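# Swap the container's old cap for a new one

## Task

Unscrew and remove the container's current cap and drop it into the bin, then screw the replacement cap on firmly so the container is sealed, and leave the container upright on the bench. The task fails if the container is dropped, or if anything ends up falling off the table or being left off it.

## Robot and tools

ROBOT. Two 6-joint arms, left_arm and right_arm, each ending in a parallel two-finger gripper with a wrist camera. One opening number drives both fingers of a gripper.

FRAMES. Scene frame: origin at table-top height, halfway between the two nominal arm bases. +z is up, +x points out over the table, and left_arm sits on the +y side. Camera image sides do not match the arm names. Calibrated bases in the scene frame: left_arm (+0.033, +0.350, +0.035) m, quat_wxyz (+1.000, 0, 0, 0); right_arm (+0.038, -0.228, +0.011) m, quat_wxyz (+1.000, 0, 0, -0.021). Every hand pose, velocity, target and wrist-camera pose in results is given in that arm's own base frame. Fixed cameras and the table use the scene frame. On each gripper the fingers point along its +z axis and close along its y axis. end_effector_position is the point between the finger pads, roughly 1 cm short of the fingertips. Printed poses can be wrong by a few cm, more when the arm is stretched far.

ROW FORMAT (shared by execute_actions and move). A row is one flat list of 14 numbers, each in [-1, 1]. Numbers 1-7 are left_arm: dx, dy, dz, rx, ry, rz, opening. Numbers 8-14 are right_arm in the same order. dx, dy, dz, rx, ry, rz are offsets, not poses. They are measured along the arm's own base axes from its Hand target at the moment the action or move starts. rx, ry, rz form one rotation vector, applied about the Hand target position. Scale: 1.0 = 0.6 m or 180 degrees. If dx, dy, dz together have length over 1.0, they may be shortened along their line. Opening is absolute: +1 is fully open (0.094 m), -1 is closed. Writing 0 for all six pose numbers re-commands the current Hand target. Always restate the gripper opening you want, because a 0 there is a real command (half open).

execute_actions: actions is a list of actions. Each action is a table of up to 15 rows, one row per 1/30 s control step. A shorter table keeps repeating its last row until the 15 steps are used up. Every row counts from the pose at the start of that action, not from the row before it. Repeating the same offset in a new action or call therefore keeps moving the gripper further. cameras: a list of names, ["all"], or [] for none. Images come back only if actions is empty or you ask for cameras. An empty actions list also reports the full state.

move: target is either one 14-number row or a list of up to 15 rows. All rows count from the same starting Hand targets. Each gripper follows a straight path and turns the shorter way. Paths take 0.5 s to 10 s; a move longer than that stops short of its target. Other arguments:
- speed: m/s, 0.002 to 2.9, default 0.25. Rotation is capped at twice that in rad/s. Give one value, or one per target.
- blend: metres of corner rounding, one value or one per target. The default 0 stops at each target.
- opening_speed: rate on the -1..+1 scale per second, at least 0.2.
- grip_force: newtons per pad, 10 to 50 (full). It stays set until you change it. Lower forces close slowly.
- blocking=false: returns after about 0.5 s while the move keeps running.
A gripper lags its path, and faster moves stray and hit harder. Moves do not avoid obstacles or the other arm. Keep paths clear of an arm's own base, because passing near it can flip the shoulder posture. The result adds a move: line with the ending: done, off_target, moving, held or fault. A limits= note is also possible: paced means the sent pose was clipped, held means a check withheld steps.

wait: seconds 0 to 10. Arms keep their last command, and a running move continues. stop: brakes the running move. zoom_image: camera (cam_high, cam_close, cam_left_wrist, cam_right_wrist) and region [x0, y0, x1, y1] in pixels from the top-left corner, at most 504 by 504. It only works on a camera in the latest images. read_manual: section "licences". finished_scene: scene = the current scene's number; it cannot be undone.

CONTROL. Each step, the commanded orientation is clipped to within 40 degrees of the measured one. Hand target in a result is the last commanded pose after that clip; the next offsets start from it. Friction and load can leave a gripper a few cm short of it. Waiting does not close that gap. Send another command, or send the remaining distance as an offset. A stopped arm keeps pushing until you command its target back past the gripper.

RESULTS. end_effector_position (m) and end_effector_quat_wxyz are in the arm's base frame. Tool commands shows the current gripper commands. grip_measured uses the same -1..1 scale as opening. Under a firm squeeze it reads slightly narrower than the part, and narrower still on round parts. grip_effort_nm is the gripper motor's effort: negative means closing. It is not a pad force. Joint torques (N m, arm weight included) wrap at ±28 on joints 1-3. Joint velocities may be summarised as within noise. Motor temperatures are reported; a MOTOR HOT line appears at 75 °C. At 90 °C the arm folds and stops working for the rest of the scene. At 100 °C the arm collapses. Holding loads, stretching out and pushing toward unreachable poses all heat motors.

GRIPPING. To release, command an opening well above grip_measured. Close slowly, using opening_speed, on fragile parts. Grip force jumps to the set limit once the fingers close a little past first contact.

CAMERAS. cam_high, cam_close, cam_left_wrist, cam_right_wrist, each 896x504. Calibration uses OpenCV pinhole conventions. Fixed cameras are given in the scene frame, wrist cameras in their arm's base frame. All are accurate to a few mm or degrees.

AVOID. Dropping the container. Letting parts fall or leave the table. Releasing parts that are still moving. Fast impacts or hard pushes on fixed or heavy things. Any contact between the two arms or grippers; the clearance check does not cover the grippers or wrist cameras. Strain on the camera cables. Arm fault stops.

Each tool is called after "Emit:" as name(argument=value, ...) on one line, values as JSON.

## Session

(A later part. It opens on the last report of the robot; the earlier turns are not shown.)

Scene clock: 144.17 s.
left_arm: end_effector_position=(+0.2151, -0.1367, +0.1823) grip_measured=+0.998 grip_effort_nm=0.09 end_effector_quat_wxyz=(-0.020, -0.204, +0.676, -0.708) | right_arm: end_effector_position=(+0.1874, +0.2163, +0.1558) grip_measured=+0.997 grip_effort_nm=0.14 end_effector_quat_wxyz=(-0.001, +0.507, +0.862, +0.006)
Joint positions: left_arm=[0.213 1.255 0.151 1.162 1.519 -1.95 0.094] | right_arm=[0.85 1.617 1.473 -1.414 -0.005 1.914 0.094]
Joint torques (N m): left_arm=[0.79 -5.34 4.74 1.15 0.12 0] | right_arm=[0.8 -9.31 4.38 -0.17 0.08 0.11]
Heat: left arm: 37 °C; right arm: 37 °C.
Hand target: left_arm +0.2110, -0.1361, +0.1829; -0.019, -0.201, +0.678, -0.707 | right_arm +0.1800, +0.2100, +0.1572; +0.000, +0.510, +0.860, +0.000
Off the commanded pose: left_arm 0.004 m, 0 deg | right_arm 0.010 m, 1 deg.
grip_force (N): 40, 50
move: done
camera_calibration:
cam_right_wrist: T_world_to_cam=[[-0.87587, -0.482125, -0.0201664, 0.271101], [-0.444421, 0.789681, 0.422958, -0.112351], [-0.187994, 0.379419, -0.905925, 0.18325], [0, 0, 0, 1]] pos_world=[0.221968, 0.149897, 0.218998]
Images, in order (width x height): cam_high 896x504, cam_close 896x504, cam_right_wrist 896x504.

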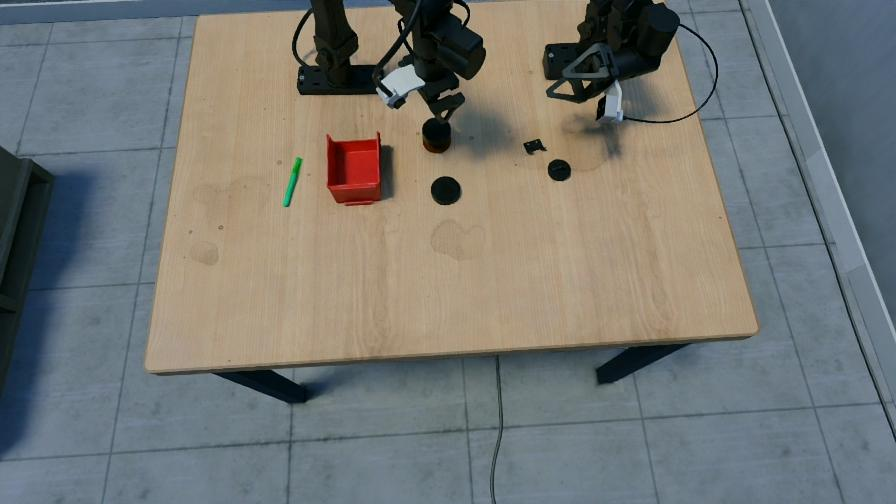

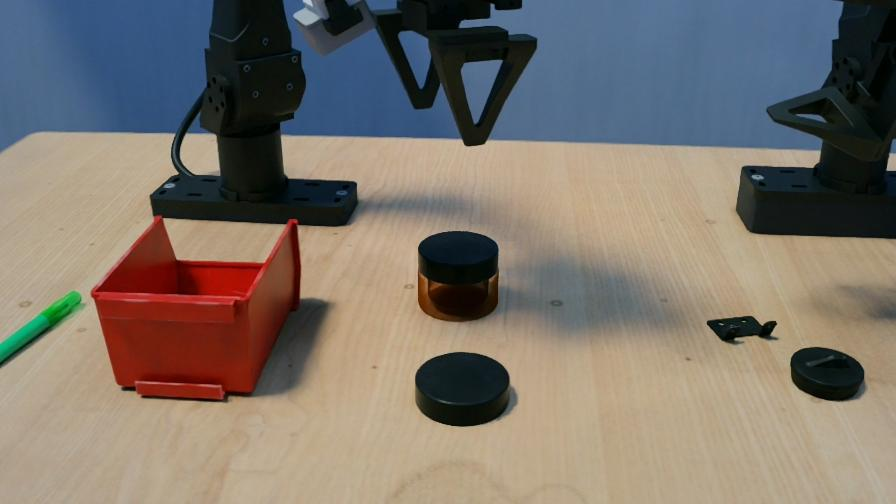

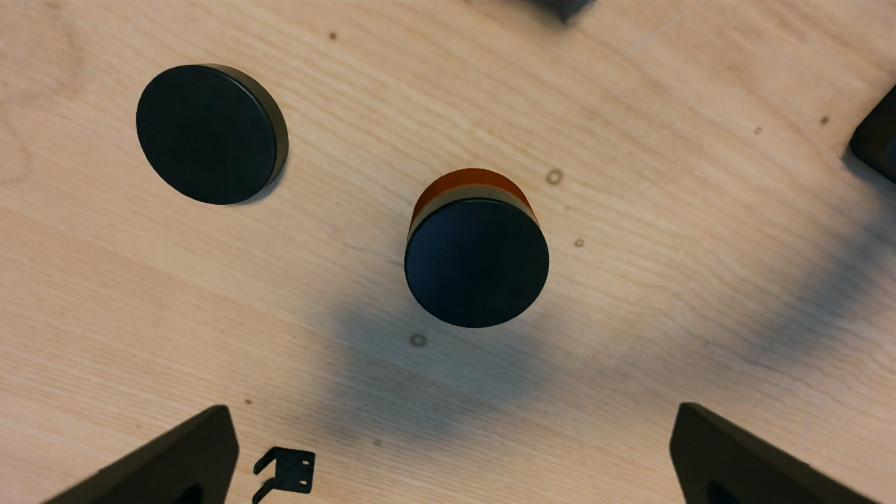

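Emit:
move(target=[0,0,0,0,0,0,1.0,-0.0243,0.0145,-0.115,0,0,0,1.0], speed=0.2, cameras=["cam_right_wrist"])

Scene clock: 148.13 s.
left_arm: end_effector_position=(+0.2151, -0.1367, +0.1823) grip_measured=+0.998 grip_effort_nm=0.09 end_effector_quat_wxyz=(-0.020, -0.204, +0.676, -0.708) | right_arm: end_effector_position=(+0.1692, +0.2216, +0.0902) grip_measured=+0.997 grip_effort_nm=0.15 end_effector_quat_wxyz=(-0.002, +0.507, +0.862, +0.003)
Joint positions: left_arm=[0.213 1.255 0.151 1.162 1.519 -1.95 0.094] | right_arm=[0.912 1.604 1.197 -1.159 -0.005 1.976 0.094]
Joint torques (N m): left_arm=[0.83 -5.23 4.86 1.16 0.12 -0.02] | right_arm=[0.69 -7.88 4.4 0.03 0.1 0.11]
Heat: left arm: 37 °C; right arm: 37 °C.
Hand target: left_arm +0.2110, -0.1361, +0.1829; -0.019, -0.201, +0.678, -0.707 | right_arm +0.1654, +0.2186, +0.0881; +0.000, +0.510, +0.860, +0.000
Off the commanded pose: left_arm 0.004 m, 0 deg | right_arm 0.005 m, 1 deg.
grip_force (N): 40, 50
move: done
camera_calibration:
cam_right_wrist: T_world_to_cam=[[-0.875981, -0.482134, -0.0142517, 0.255922], [-0.442441, 0.791395, 0.421829, -0.0975688], [-0.192099, 0.37582, -0.906564, 0.120018], [0, 0, 0, 1]] pos_world=[0.204069, 0.155499, 0.153609]
Images, in order (width x height): cam_right_wrist 896x504.

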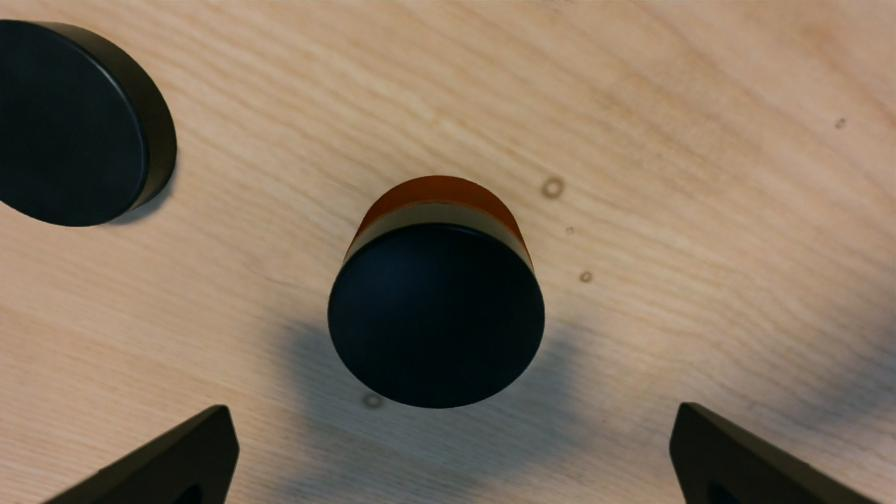

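Emit:
move(target=[0,0,0,0,0,0,1.0,0.01,0.0047,-0.08,0,0,0,1.0], speed=0.12, cameras=["cam_right_wrist", "cam_close"])

Scene clock: 153.63 s.
left_arm: end_effector_position=(+0.2151, -0.1367, +0.1823) grip_measured=+0.998 grip_effort_nm=0.09 end_effector_quat_wxyz=(-0.020, -0.204, +0.676, -0.708) | right_arm: end_effector_position=(+0.1734, +0.2271, +0.0481) grip_measured=+0.997 grip_effort_nm=0.15 end_effector_quat_wxyz=(-0.001, +0.507, +0.862, +0.014)
Joint positions: left_arm=[0.213 1.255 0.151 1.162 1.519 -1.95 0.094] | right_arm=[0.912 1.65 1.073 -0.966 -0.005 1.976 0.094]
Joint torques (N m): left_arm=[0.69 -5.29 4.86 1.16 0.12 0.01] | right_arm=[-0.29 -6.09 4.51 0.08 0.1 -0.01]
Motor temperatures (°C): left_arm=[28 31 33 37 28 28 28] | right_arm=[28 38 35 33 28 27 26]
Heat: left arm: 37 °C; right arm: 38 °C.
Hand target: left_arm +0.2110, -0.1361, +0.1829; -0.019, -0.201, +0.678, -0.707 | right_arm +0.1714, +0.2215, +0.0402; +0.000, +0.510, +0.860, +0.000
Off the commanded pose: left_arm 0.004 m, 0 deg | right_arm 0.010 m, 2 deg.
grip_force (N): 40, 50
move: done
camera_calibration:
cam_right_wrist: T_world_to_cam=[[-0.875637, -0.481735, -0.0345149, 0.262512], [-0.448219, 0.783936, 0.429585, -0.0799397], [-0.179889, 0.391631, -0.902366, 0.0746546], [0, 0, 0, 1]] pos_world=[0.207464, 0.159892, 0.110767]
Images, in order (width x height): cam_close 896x504, cam_right_wrist 896x504.

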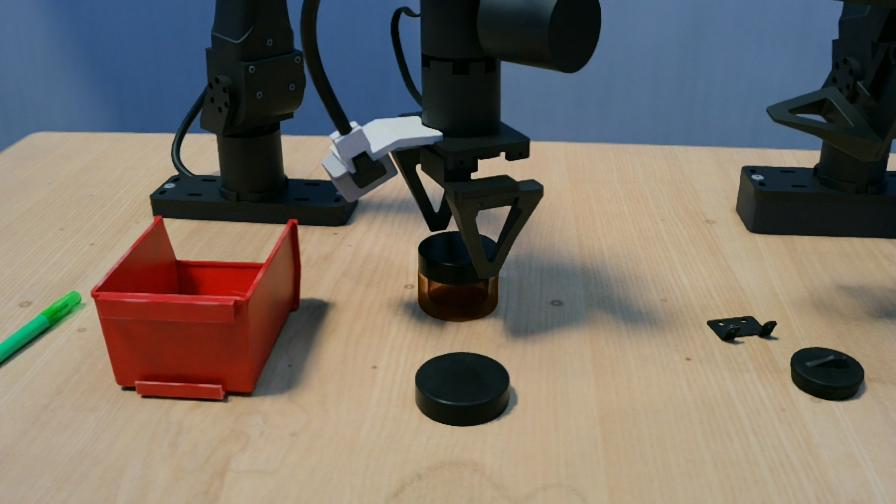

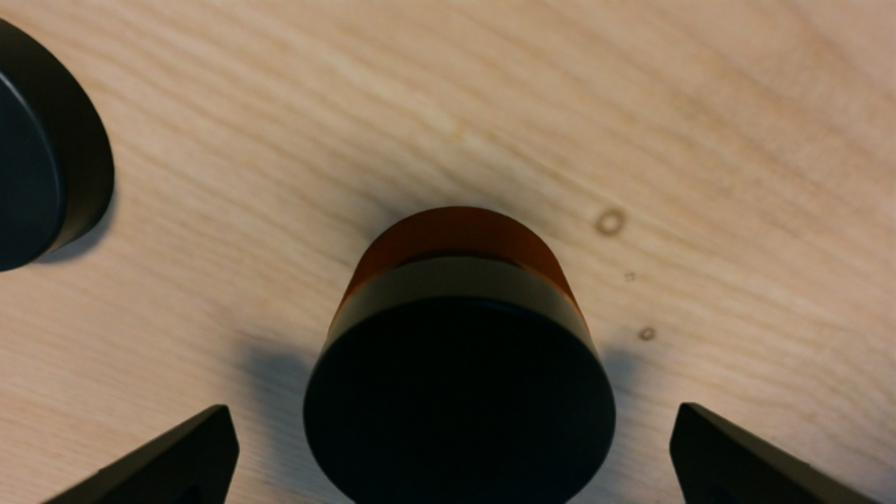

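Emit:
move(target=[0,0,0,0,0,0,1.0,0,-0.003,-0.0167,-0.008,0.004,0,1.0], speed=0.1, cameras=["cam_right_wrist", "cam_close"])

Scene clock: 158.87 s.
left_arm: end_effector_position=(+0.2151, -0.1367, +0.1823) grip_measured=+0.998 grip_effort_nm=0.09 end_effector_quat_wxyz=(-0.020, -0.204, +0.676, -0.708) | right_arm: end_effector_position=(+0.1737, +0.2274, +0.0401) grip_measured=+0.997 grip_effort_nm=0.14 end_effector_quat_wxyz=(-0.002, +0.507, +0.862, +0.005)
Joint positions: left_arm=[0.213 1.255 0.151 1.162 1.519 -1.95 0.094] | right_arm=[0.912 1.68 1.073 -0.956 -0.005 1.976 0.094]
Joint torques (N m): left_arm=[0.94 -5.26 4.77 1.18 0.11 0] | right_arm=[-0.32 -6.01 4.08 0.04 0.16 -0.01]
Heat: left arm: 37 °C; right arm: 37 °C.
Hand target: left_arm +0.2110, -0.1361, +0.1829; -0.019, -0.201, +0.678, -0.707 | right_arm +0.1715, +0.2197, +0.0301; +0.001, +0.510, +0.860, -0.014
Off the commanded pose: left_arm 0.004 m, 0 deg | right_arm 0.013 m, 2 deg.
grip_force (N): 40, 50
move: off_target (right_arm)
camera_calibration:
cam_right_wrist: T_world_to_cam=[[-0.875955, -0.482104, -0.0167158, 0.262052], [-0.44314, 0.790502, 0.422769, -0.0787623], [-0.190605, 0.377734, -0.906083, 0.0725377], [0, 0, 0, 1]] pos_world=[0.208469, 0.161198, 0.103404]
Images, in order (width x height): cam_close 896x504, cam_right_wrist 896x504.

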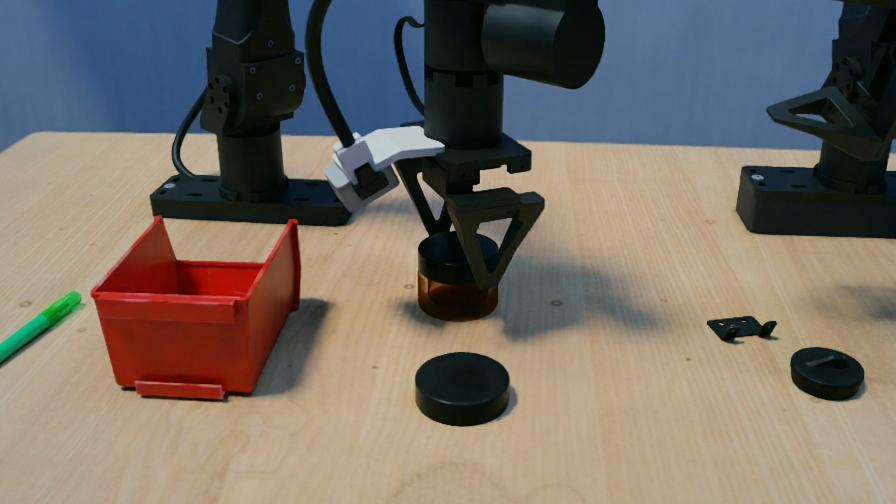

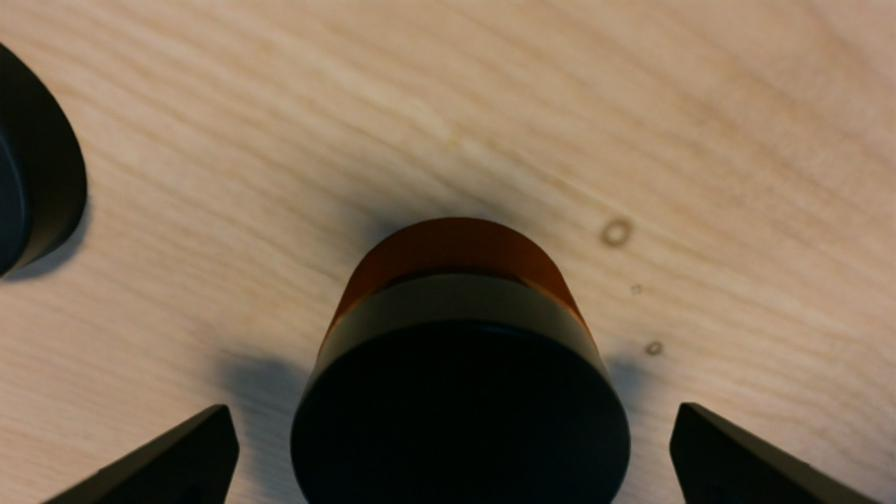

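Emit:
zoom_image(camera="cam_close", region=[400, 180, 560, 330])

Scaled by 3.150 from the camera's 896x504 image, which has a finer 1280x720 frame.

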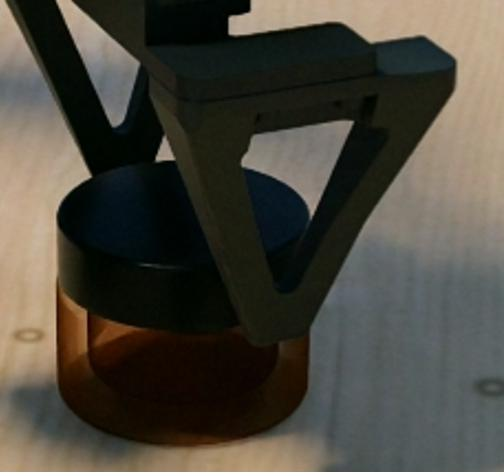

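Emit:
move(target=[0,0,0,0,0,0,1.0,0,0,0,0,0,0,0.15], speed=0.1, opening_speed=0.6, cameras=["cam_right_wrist", "cam_close"])

Scene clock: 161.90 s.
left_arm: end_effector_position=(+0.2151, -0.1367, +0.1823) grip_measured=+0.998 grip_effort_nm=0.09 end_effector_quat_wxyz=(-0.020, -0.204, +0.676, -0.708) | right_arm: end_effector_position=(+0.1737, +0.2275, +0.0401) grip_measured=+0.323 grip_effort_nm=-1.03 end_effector_quat_wxyz=(-0.002, +0.507, +0.862, +0.005)
Joint positions: left_arm=[0.213 1.255 0.151 1.162 1.519 -1.95 0.094] | right_arm=[0.912 1.68 1.073 -0.955 -0.005 1.976 0.062]
Joint torques (N m): left_arm=[0.76 -5.26 4.75 1.17 0.11 0] | right_arm=[-0.24 -6 4.15 0.05 0.15 0]
Heat: left arm: 37 °C; right arm: 37 °C.
Hand target: left_arm +0.2110, -0.1361, +0.1829; -0.019, -0.201, +0.678, -0.707 | right_arm +0.1714, +0.2197, +0.0301; +0.001, +0.510, +0.860, -0.014
Off the commanded pose: left_arm 0.004 m, 0 deg | right_arm 0.013 m, 2 deg.
grip_force (N): 40, 50
move: off_target (right_arm)
camera_calibration:
cam_right_wrist: T_world_to_cam=[[-0.875948, -0.482106, -0.0170185, 0.262169], [-0.443243, 0.790411, 0.42283, -0.0786879], [-0.190398, 0.377921, -0.906049, 0.0724795], [0, 0, 0, 1]] pos_world=[0.208569, 0.161198, 0.103403]
Images, in order (width x height): cam_close 896x504, cam_right_wrist 896x504.

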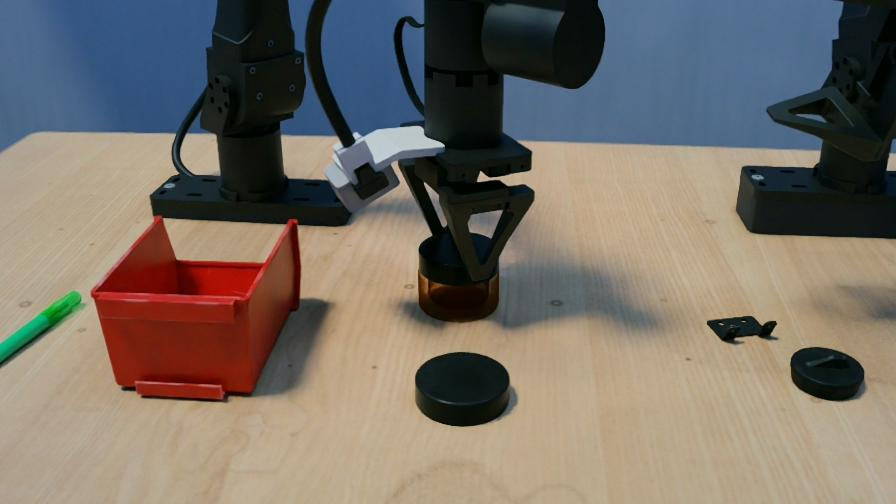

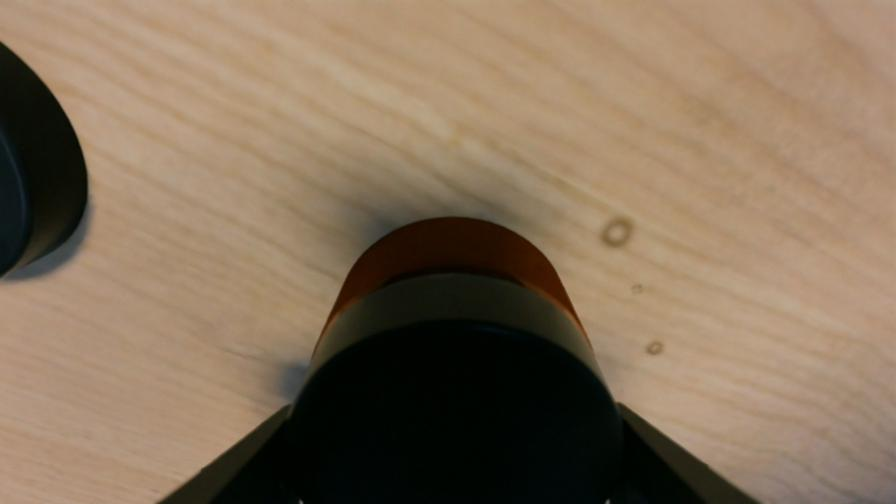

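Emit:
move(target=[[0,0,0,0,0,0,1.0,0,0,0.19,0,0,0,0.15],[0,0,0,0,0,0,1.0,0.1263,0.0618,0.29,0.3072,-0.287,-0.0169,0.15]], speed=[0.15,0.3], blend=[0.02,0], cameras=["cam_right_wrist", "cam_close", "cam_high"])

Scene clock: 170.77 s.
left_arm: end_effector_position=(+0.2151, -0.1367, +0.1823) grip_measured=+0.998 grip_effort_nm=0.09 end_effector_quat_wxyz=(-0.020, -0.204, +0.676, -0.708) | right_arm: end_effector_position=(+0.2428, +0.2595, +0.2018) grip_measured=+0.323 grip_effort_nm=-1.03 end_effector_quat_wxyz=(+0.119, +0.433, +0.680, +0.579)
Joint positions: left_arm=[0.213 1.255 0.151 1.162 1.519 -1.95 0.094] | right_arm=[0.83 0.972 0.494 0.172 0.028 1.945 0.062]
Joint torques (N m): left_arm=[0.8 -5.08 4.75 1.16 0.12 0] | right_arm=[-0.85 -2.14 5.91 2.24 0.16 -0.17]
Heat: left arm: 37 °C; right arm: 36 °C.
Hand target: left_arm +0.2110, -0.1361, +0.1829; -0.019, -0.201, +0.678, -0.707 | right_arm +0.2471, +0.2568, +0.2040; +0.132, +0.430, +0.673, +0.588
Off the commanded pose: left_arm 0.004 m, 0 deg | right_arm 0.006 m, 2 deg.
grip_force (N): 40, 50
move: done
camera_calibration:
cam_right_wrist: T_world_to_cam=[[-0.446612, 0.0566806, -0.892931, 0.273515], [-0.818434, 0.377375, 0.433306, 0.0543661], [0.36153, 0.924324, -0.122151, -0.213949], [0, 0, 0, 1]] pos_world=[0.243999, 0.161739, 0.194539]
Images, in order (width x height): cam_high 896x504, cam_close 896x504, cam_right_wrist 896x504.

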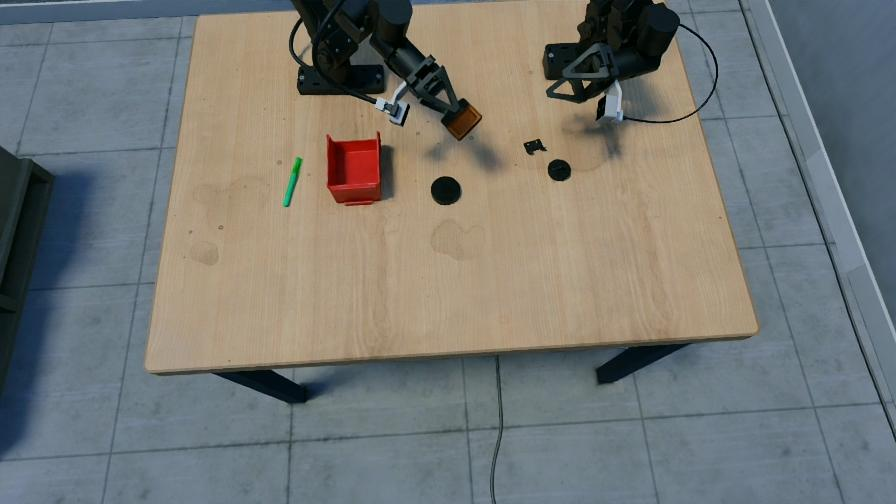

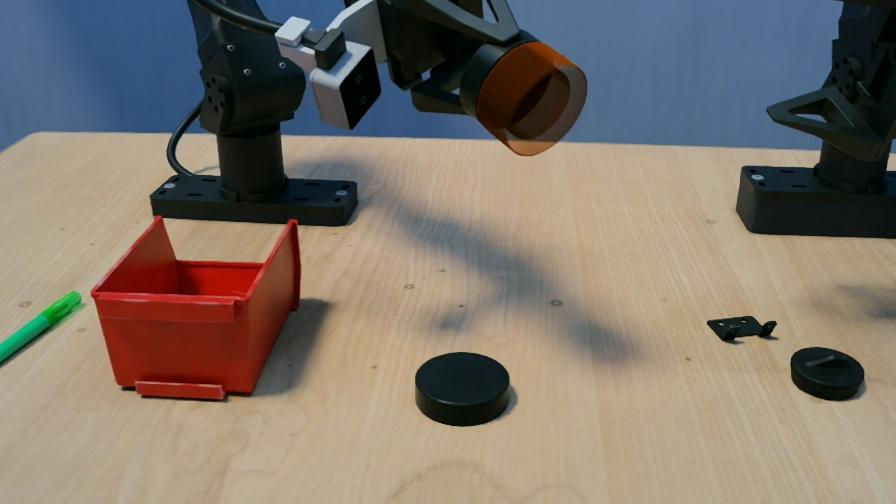

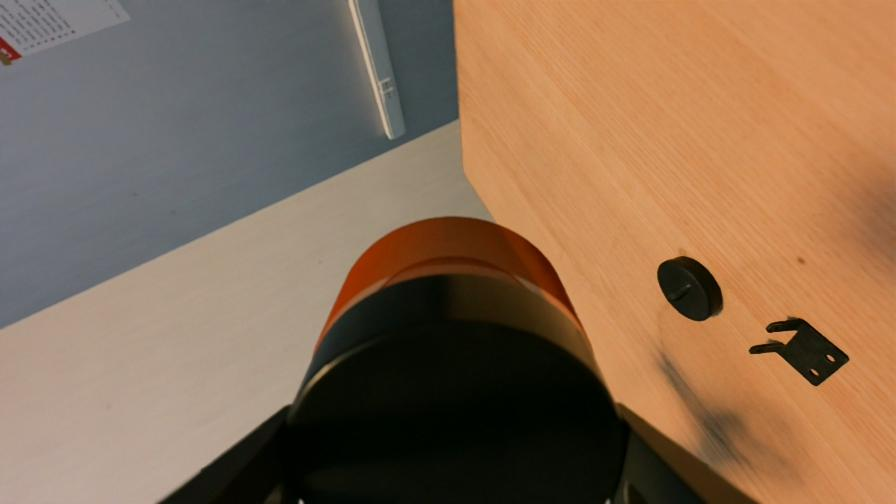

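Emit:
move(target=[0.0725,-0.1503,-0.0143,-0.0023,0.0088,0,1.0,0,0,0,0,0,0,0.15], speed=0.2, grip_force=[50, 50], cameras=["cam_left_wrist", "cam_close", "cam_high"])

Scene clock: 176.77 s.
left_arm: end_effector_position=(+0.2479, -0.2235, +0.1689) grip_measured=+0.998 grip_effort_nm=0.09 end_effector_quat_wxyz=(-0.040, -0.219, +0.677, -0.702) | right_arm: end_effector_position=(+0.2428, +0.2596, +0.2020) grip_measured=+0.323 grip_effort_nm=-1.03 end_effector_quat_wxyz=(+0.119, +0.433, +0.680, +0.580)
Joint positions: left_arm=[-0.242 1.481 0.266 1.191 1.073 -1.92 0.094] | right_arm=[0.83 0.972 0.494 0.173 0.028 1.945 0.062]
Joint torques (N m): left_arm=[-0.58 -4.21 7.34 1.74 -0.09 0.06] | right_arm=[-0.83 -2.11 5.93 2.22 0.17 -0.18]
Heat: left arm: 37 °C; right arm: 36 °C.
Hand target: left_arm +0.2545, -0.2263, +0.1743; -0.029, -0.211, +0.675, -0.707 | right_arm +0.2471, +0.2568, +0.2040; +0.132, +0.430, +0.673, +0.588
Off the commanded pose: left_arm 0.009 m, 2 deg | right_arm 0.006 m, 2 deg.
move: done
camera_calibration:
cam_left_wrist: T_world_to_cam=[[0.376253, 0.073469, 0.923599, -0.233535], [-0.912094, 0.204576, 0.355293, 0.246051], [-0.162843, -0.97609, 0.143983, -0.109836], [0, 0, 0, 1]] pos_world=[0.294404, -0.140388, 0.144087]
Images, in order (width x height): cam_high 896x504, cam_close 896x504, cam_left_wrist 896x504.

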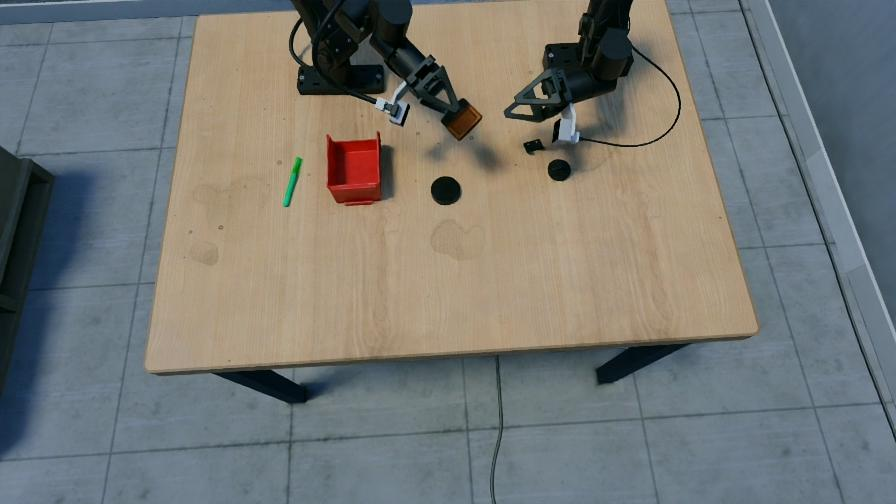

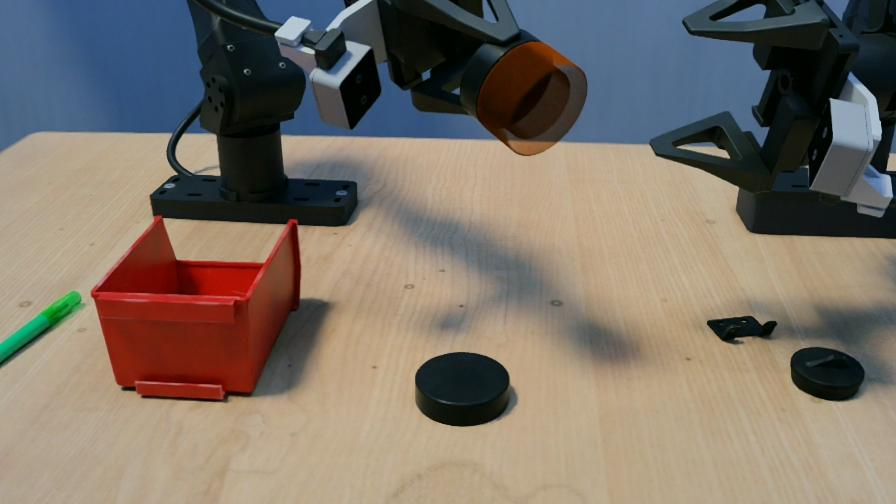

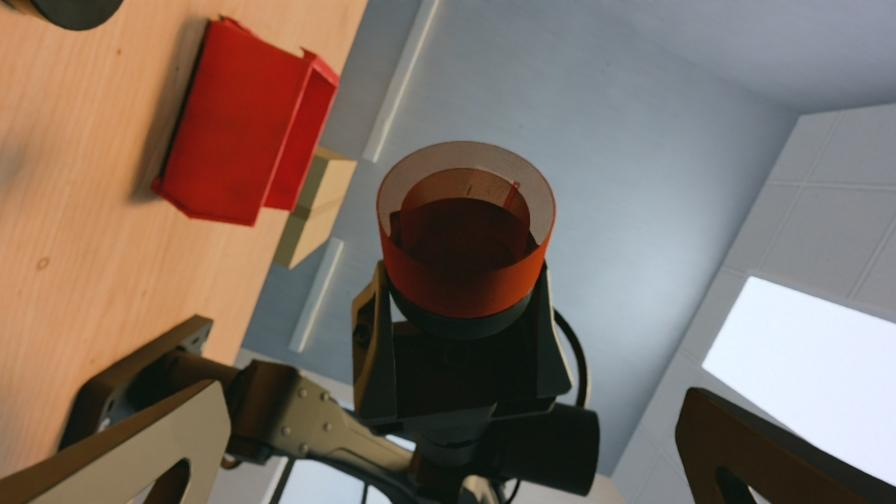

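Emit:
zoom_image(camera="cam_left_wrist", region=[330, 110, 610, 350])

Scaled by 1.800 from the camera's 896x504 image, which has a finer 1280x720 frame.

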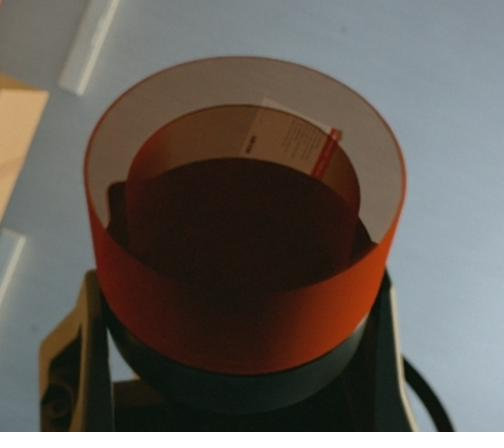

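Emit:
move(target=[0.0325,-0.1025,0.0052,0.0025,-0.0097,0,1.0,0,0,0,0,0,0,0.15], speed=0.15, cameras=["cam_left_wrist", "cam_close"])

Scene clock: 182.87 s.
left_arm: end_effector_position=(+0.2679, -0.2839, +0.1761) grip_measured=+0.998 grip_effort_nm=0.09 end_effector_quat_wxyz=(-0.025, -0.202, +0.678, -0.706) | right_arm: end_effector_position=(+0.2428, +0.2596, +0.2020) grip_measured=+0.323 grip_effort_nm=-1.03 end_effector_quat_wxyz=(+0.119, +0.433, +0.680, +0.580)
Joint positions: left_arm=[-0.461 1.615 0.421 1.192 0.856 -1.895 0.094] | right_arm=[0.83 0.972 0.494 0.173 0.028 1.945 0.062]
Joint torques (N m): left_arm=[-0.61 -5.68 7.62 1.73 -0.12 0.12] | right_arm=[-0.84 -2.13 5.96 2.25 0.17 -0.18]
Motor temperatures (°C): left_arm=[28 30 34 38 28 28 28] | right_arm=[28 35 35 38 28 27 27]
Heat: left arm: 38 °C; right arm: 38 °C.
Hand target: left_arm +0.2740, -0.2878, +0.1775; -0.018, -0.200, +0.678, -0.707 | right_arm +0.2471, +0.2568, +0.2040; +0.132, +0.430, +0.673, +0.588
Off the commanded pose: left_arm 0.007 m, 1 deg | right_arm 0.006 m, 2 deg.
move: done
camera_calibration:
cam_left_wrist: T_world_to_cam=[[0.333767, 0.0713586, 0.939951, -0.235382], [-0.927032, 0.205637, 0.313569, 0.285769], [-0.170913, -0.976023, 0.134787, -0.162826], [0, 0, 0, 1]] pos_world=[0.315651, -0.20089, 0.153586]
Images, in order (width x height): cam_close 896x504, cam_left_wrist 896x504.

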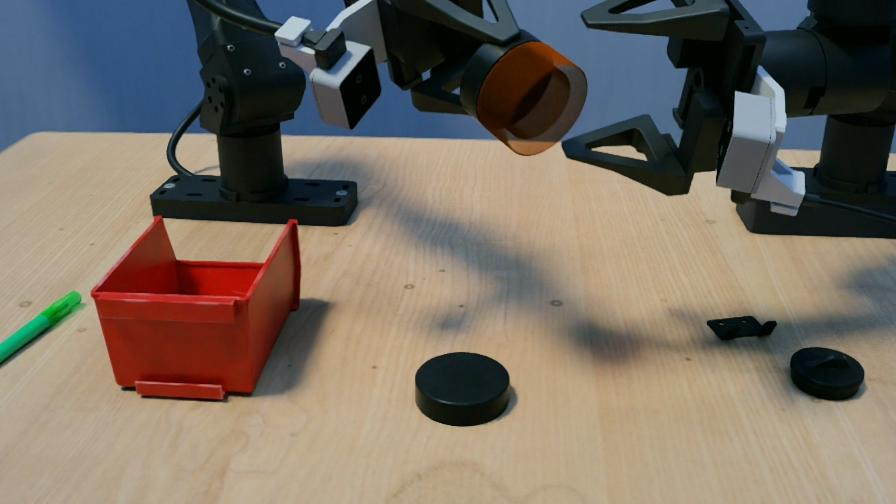

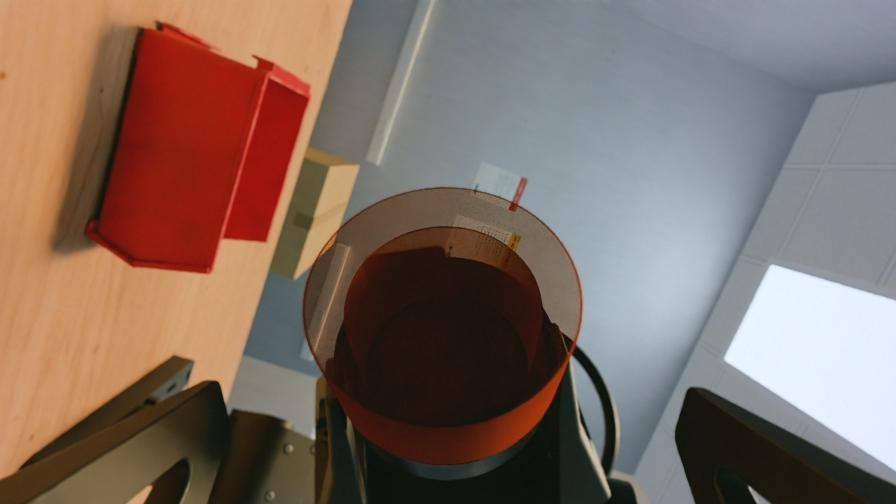

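Emit:
move(target=[0.0127,-0.0477,-0.0058,0,0,0,1.0,0,0,0,0,0,0,0.15], speed=0.08, cameras=["cam_left_wrist", "cam_close"])

Scene clock: 185.23 s.
left_arm: end_effector_position=(+0.2756, -0.3119, +0.1718) grip_measured=+0.998 grip_effort_nm=0.09 end_effector_quat_wxyz=(-0.027, -0.204, +0.679, -0.704) | right_arm: end_effector_position=(+0.2428, +0.2596, +0.2020) grip_measured=+0.323 grip_effort_nm=-1.03 end_effector_quat_wxyz=(+0.119, +0.433, +0.680, +0.580)
Joint positions: left_arm=[-0.541 1.697 0.496 1.192 0.776 -1.895 0.094] | right_arm=[0.83 0.972 0.494 0.173 0.028 1.945 0.062]
Joint torques (N m): left_arm=[-0.5 -6.56 7.62 1.87 -0.11 0.13] | right_arm=[-0.87 -2.07 5.93 2.23 0.15 -0.19]
Heat: left arm: 38 °C; right arm: 39 °C.
Hand target: left_arm +0.2816, -0.3163, +0.1739; -0.018, -0.200, +0.678, -0.707 | right_arm +0.2471, +0.2568, +0.2040; +0.132, +0.430, +0.673, +0.588
Off the commanded pose: left_arm 0.008 m, 1 deg | right_arm 0.006 m, 2 deg.
move: done
camera_calibration:
cam_left_wrist: T_world_to_cam=[[0.339245, 0.0674211, 0.938279, -0.234289], [-0.925112, 0.204724, 0.319774, 0.298056], [-0.170529, -0.976495, 0.131824, -0.187991], [0, 0, 0, 1]] pos_world=[0.323159, -0.228795, 0.1493]
Images, in order (width x height): cam_close 896x504, cam_left_wrist 896x504.

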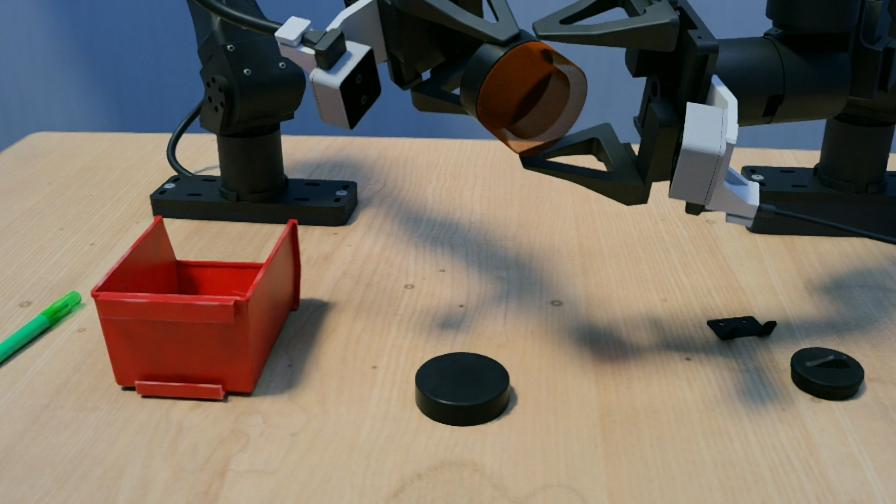

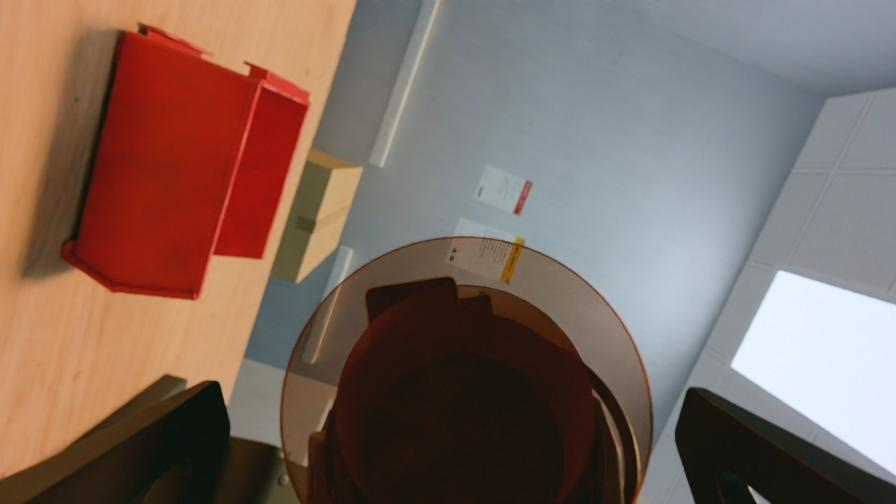

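Emit:
move(target=[0,0,0.0092,0,0,0,1.0,0,0,0,0,0,0,0.15], speed=0.08)

Scene clock: 187.47 s.
left_arm: end_effector_position=(+0.2769, -0.3126, +0.1715) grip_measured=+0.998 grip_effort_nm=0.09 end_effector_quat_wxyz=(-0.028, -0.206, +0.680, -0.703) | right_arm: end_effector_position=(+0.2428, +0.2596, +0.2020) grip_measured=+0.323 grip_effort_nm=-1.03 end_effector_quat_wxyz=(+0.119, +0.433, +0.680, +0.580)
Joint positions: left_arm=[-0.541 1.697 0.503 1.179 0.775 -1.895 0.094] | right_arm=[0.83 0.972 0.494 0.173 0.028 1.945 0.062]
Joint torques (N m): left_arm=[-0.53 -8.79 7.88 1.67 -0.1 0.13] | right_arm=[-0.8 -2.1 5.89 2.24 0.18 -0.18]
Heat: left arm: 39 °C; right arm: 39 °C.
Hand target: left_arm +0.2816, -0.3164, +0.1795; -0.018, -0.200, +0.678, -0.707 | right_arm +0.2471, +0.2568, +0.2040; +0.132, +0.430, +0.673, +0.588
Off the commanded pose: left_arm 0.010 m, 2 deg | right_arm 0.006 m, 2 deg.
move: done

Emit:
move(target=[0,0,0.0115,0,0,0,1.0,0,0,0,0,0,0,0.15], speed=0.08)

Scene clock: 188.77 s.
left_arm: end_effector_position=(+0.2780, -0.3132, +0.1692) grip_measured=+0.998 grip_effort_nm=0.09 end_effector_quat_wxyz=(-0.034, -0.214, +0.684, -0.696) | right_arm: end_effector_position=(+0.2428, +0.2596, +0.2020) grip_measured=+0.323 grip_effort_nm=-1.03 end_effector_quat_wxyz=(+0.119, +0.433, +0.680, +0.580)
Joint positions: left_arm=[-0.541 1.691 0.511 1.141 0.774 -1.895 0.094] | right_arm=[0.83 0.972 0.494 0.173 0.028 1.945 0.062]
Joint torques (N m): left_arm=[-0.49 -11.18 7.84 1.68 -0.1 0.11] | right_arm=[-0.79 -2.04 5.94 2.24 0.16 -0.18]
Heat: left arm: 39 °C; right arm: 40 °C.
Hand target: left_arm +0.2816, -0.3163, +0.1863; -0.018, -0.200, +0.678, -0.707 | right_arm +0.2471, +0.2568, +0.2040; +0.132, +0.430, +0.673, +0.588
Off the commanded pose: left_arm 0.018 m, 3 deg | right_arm 0.006 m, 2 deg.
move: off_target (left_arm)

Emit:
move(target=[0,0,0.01,0,0,0,1.0,0,0,0,0,0,0,0.15], speed=0.08)

Scene clock: 190.17 s.
left_arm: end_effector_position=(+0.2782, -0.3133, +0.1753) grip_measured=+0.998 grip_effort_nm=0.09 end_effector_quat_wxyz=(-0.033, -0.214, +0.684, -0.697) | right_arm: end_effector_position=(+0.2428, +0.2596, +0.2020) grip_measured=+0.323 grip_effort_nm=-1.03 end_effector_quat_wxyz=(+0.119, +0.433, +0.680, +0.580)
Joint positions: left_arm=[-0.541 1.666 0.52 1.108 0.774 -1.895 0.094] | right_arm=[0.83 0.972 0.494 0.173 0.028 1.945 0.062]
Joint torques (N m): left_arm=[-0.49 -10.91 7.86 1.69 -0.1 0.11] | right_arm=[-0.83 -2.19 5.9 2.23 0.16 -0.18]
Heat: left arm: 39 °C; right arm: 40 °C.
Hand target: left_arm +0.2815, -0.3163, +0.1923; -0.018, -0.200, +0.678, -0.707 | right_arm +0.2471, +0.2568, +0.2040; +0.132, +0.430, +0.673, +0.588
Off the commanded pose: left_arm 0.018 m, 3 deg | right_arm 0.006 m, 2 deg.
move: off_target (left_arm)

Emit:
move(target=[0,0,0,0,0,0,0.15,0,0,0,0,0,0,0.15], speed=0.08, opening_speed=0.6, cameras=["cam_left_wrist", "cam_close"])

Scene clock: 192.70 s.
left_arm: end_effector_position=(+0.2783, -0.3133, +0.1744) grip_measured=+0.326 grip_effort_nm=-1.04 end_effector_quat_wxyz=(-0.035, -0.215, +0.685, -0.695) | right_arm: end_effector_position=(+0.2430, +0.2598, +0.2030) grip_measured=+0.323 grip_effort_nm=-1.03 end_effector_quat_wxyz=(+0.119, +0.433, +0.679, +0.581)
Joint positions: left_arm=[-0.541 1.666 0.52 1.104 0.774 -1.895 0.062] | right_arm=[0.83 0.972 0.494 0.177 0.028 1.944 0.062]
Joint torques (N m): left_arm=[-0.49 -11.04 7.91 1.72 -0.11 0.13] | right_arm=[-0.83 -2.1 5.9 2.2 0.16 -0.16]
Heat: left arm: 39 °C; right arm: 40 °C.
Hand target: left_arm +0.2815, -0.3163, +0.1923; -0.018, -0.200, +0.678, -0.707 | right_arm +0.2471, +0.2568, +0.2040; +0.132, +0.430, +0.673, +0.588
Off the commanded pose: left_arm 0.018 m, 3 deg | right_arm 0.005 m, 2 deg.
move: off_target (left_arm)
camera_calibration:
cam_left_wrist: T_world_to_cam=[[0.366041, 0.0524066, 0.929122, -0.248143], [-0.915793, 0.197671, 0.349641, 0.289996], [-0.165337, -0.978867, 0.120349, -0.189401], [0, 0, 0, 1]] pos_world=[0.325093, -0.229718, 0.151955]
Images, in order (width x height): cam_close 896x504, cam_left_wrist 896x504.

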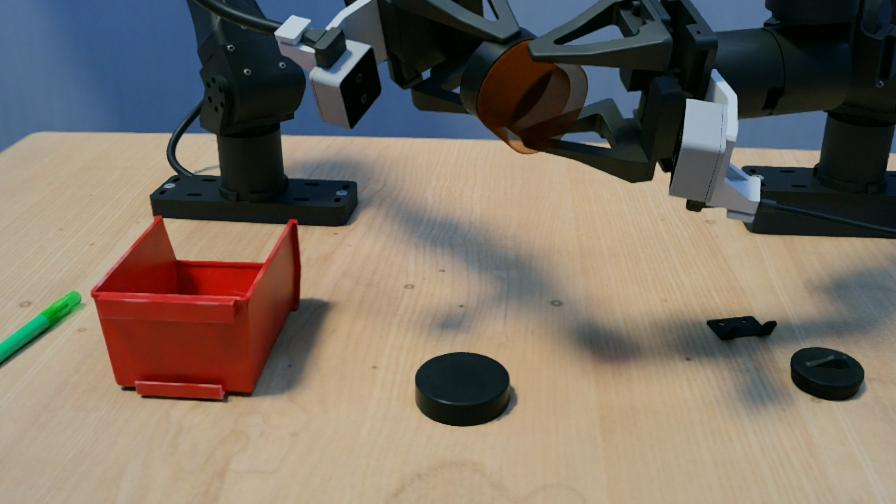

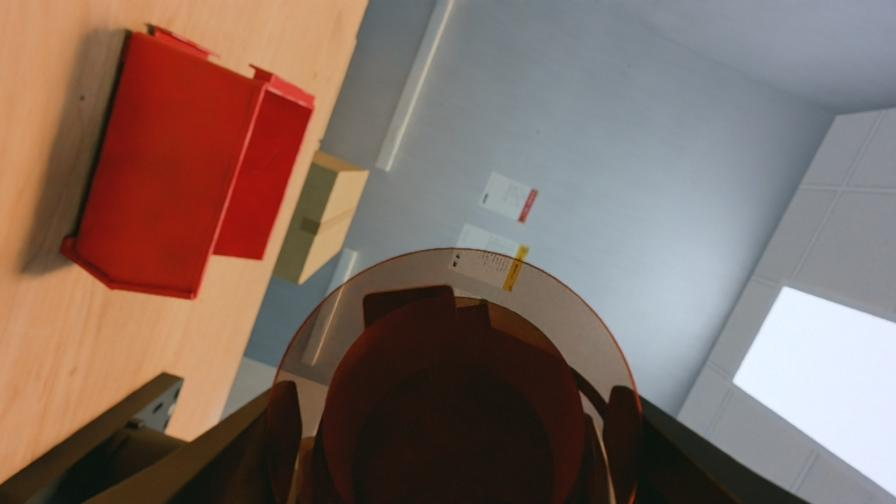

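Emit:
move(target=[-0.0053,0.005,-0.0265,0,0,0,0.12,0,0,0,0,0,0,0.12], speed=0.06)

Scene clock: 195.77 s.
left_arm: end_effector_position=(+0.2789, -0.3137, +0.1777) grip_measured=+0.325 grip_effort_nm=-1.05 end_effector_quat_wxyz=(-0.028, -0.207, +0.681, -0.702) | right_arm: end_effector_position=(+0.2435, +0.2603, +0.2052) grip_measured=+0.323 grip_effort_nm=-1.03 end_effector_quat_wxyz=(+0.125, +0.426, +0.680, +0.584)
Joint positions: left_arm=[-0.541 1.675 0.52 1.136 0.774 -1.893 0.062] | right_arm=[0.83 0.972 0.494 0.187 0.028 1.928 0.062]
Joint torques (N m): left_arm=[-0.24 -6.75 4.88 2.34 -0.08 0.14] | right_arm=[-0.81 -2.04 5.85 2.08 0.15 0]
Heat: left arm: 39 °C; right arm: 41 °C.
Hand target: left_arm +0.2784, -0.3133, +0.1764; -0.018, -0.200, +0.678, -0.707 | right_arm +0.2471, +0.2568, +0.2040; +0.132, +0.430, +0.673, +0.588
Off the commanded pose: left_arm 0.001 m, 2 deg | right_arm 0.005 m, 1 deg.
move: done

Emit:
move(target=[[0,0,0,0,0,0,0.12,-0.001,-0.001,0.0005,-0.4176,-0.4143,0.1685,0.12],[0,0,0,0,0,0,0.12,-0.0034,-0.0034,0.0014,-0.8275,-0.821,0.3339,0.12]], speed=0.35, cameras=["cam_close", "cam_right_wrist"])

Scene clock: 203.57 s.
left_arm: end_effector_position=(+0.2812, -0.3128, +0.1812) grip_measured=+0.325 grip_effort_nm=-1.05 end_effector_quat_wxyz=(-0.014, -0.202, +0.677, -0.708) | right_arm: end_effector_position=(+0.2476, +0.2577, +0.2087) grip_measured=+0.323 grip_effort_nm=-1.03 end_effector_quat_wxyz=(-0.512, +0.775, -0.189, +0.317)
Joint positions: left_arm=[-0.541 1.677 0.518 1.163 0.76 -1.883 0.062] | right_arm=[0.827 0.972 0.494 0.201 0.048 -1.873 0.062]
Joint torques (N m): left_arm=[-0.2 -6.95 5.12 2.07 0.09 -0.01] | right_arm=[-0.34 -3.41 5.85 1.75 -0.02 -0.07]
Heat: left arm: 40 °C; right arm: 40 °C.
Hand target: left_arm +0.2784, -0.3134, +0.1764; -0.018, -0.200, +0.678, -0.707 | right_arm +0.2452, +0.2547, +0.2049; -0.511, +0.777, -0.186, +0.317
Off the commanded pose: left_arm 0.006 m, 1 deg | right_arm 0.005 m, 0 deg.
move: done
camera_calibration:
cam_right_wrist: T_world_to_cam=[[-0.0227091, 0.409014, 0.912245, -0.2905], [0.376776, -0.841697, 0.386763, 0.0839525], [0.926026, 0.352495, -0.134993, -0.202835], [0, 0, 0, 1]] pos_world=[0.149602, 0.260979, 0.205156]
Images, in order (width x height): cam_close 896x504, cam_right_wrist 896x504.

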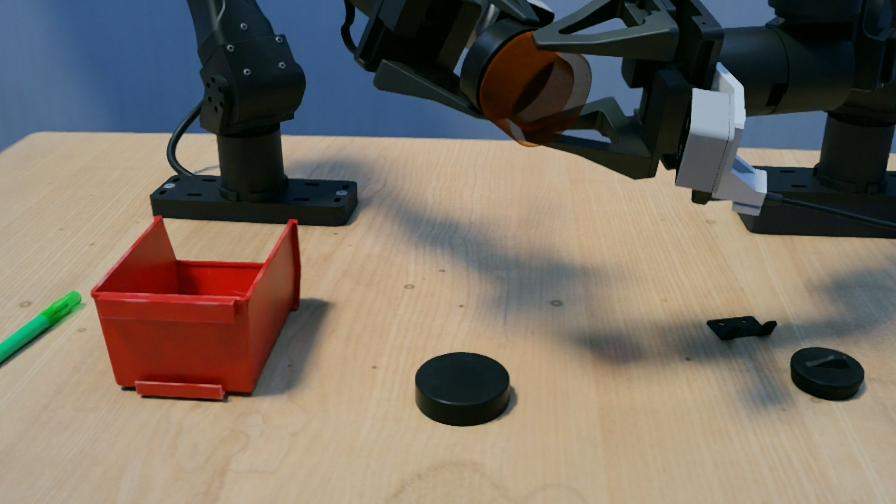

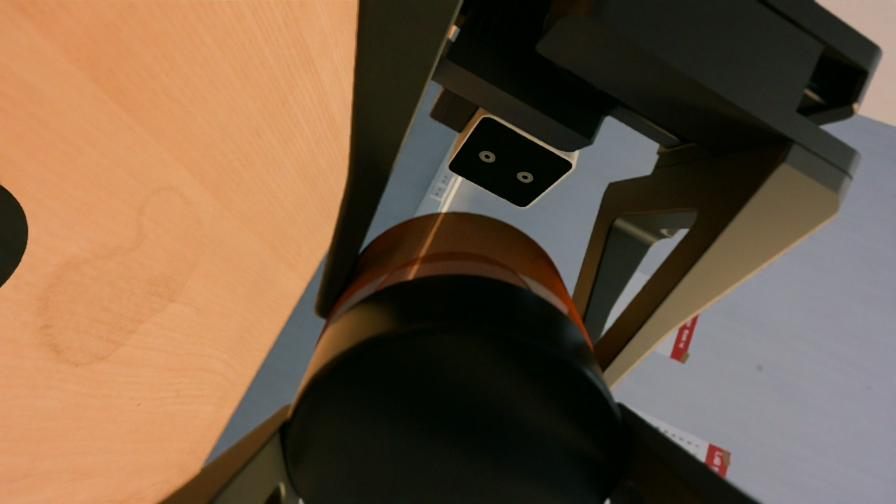

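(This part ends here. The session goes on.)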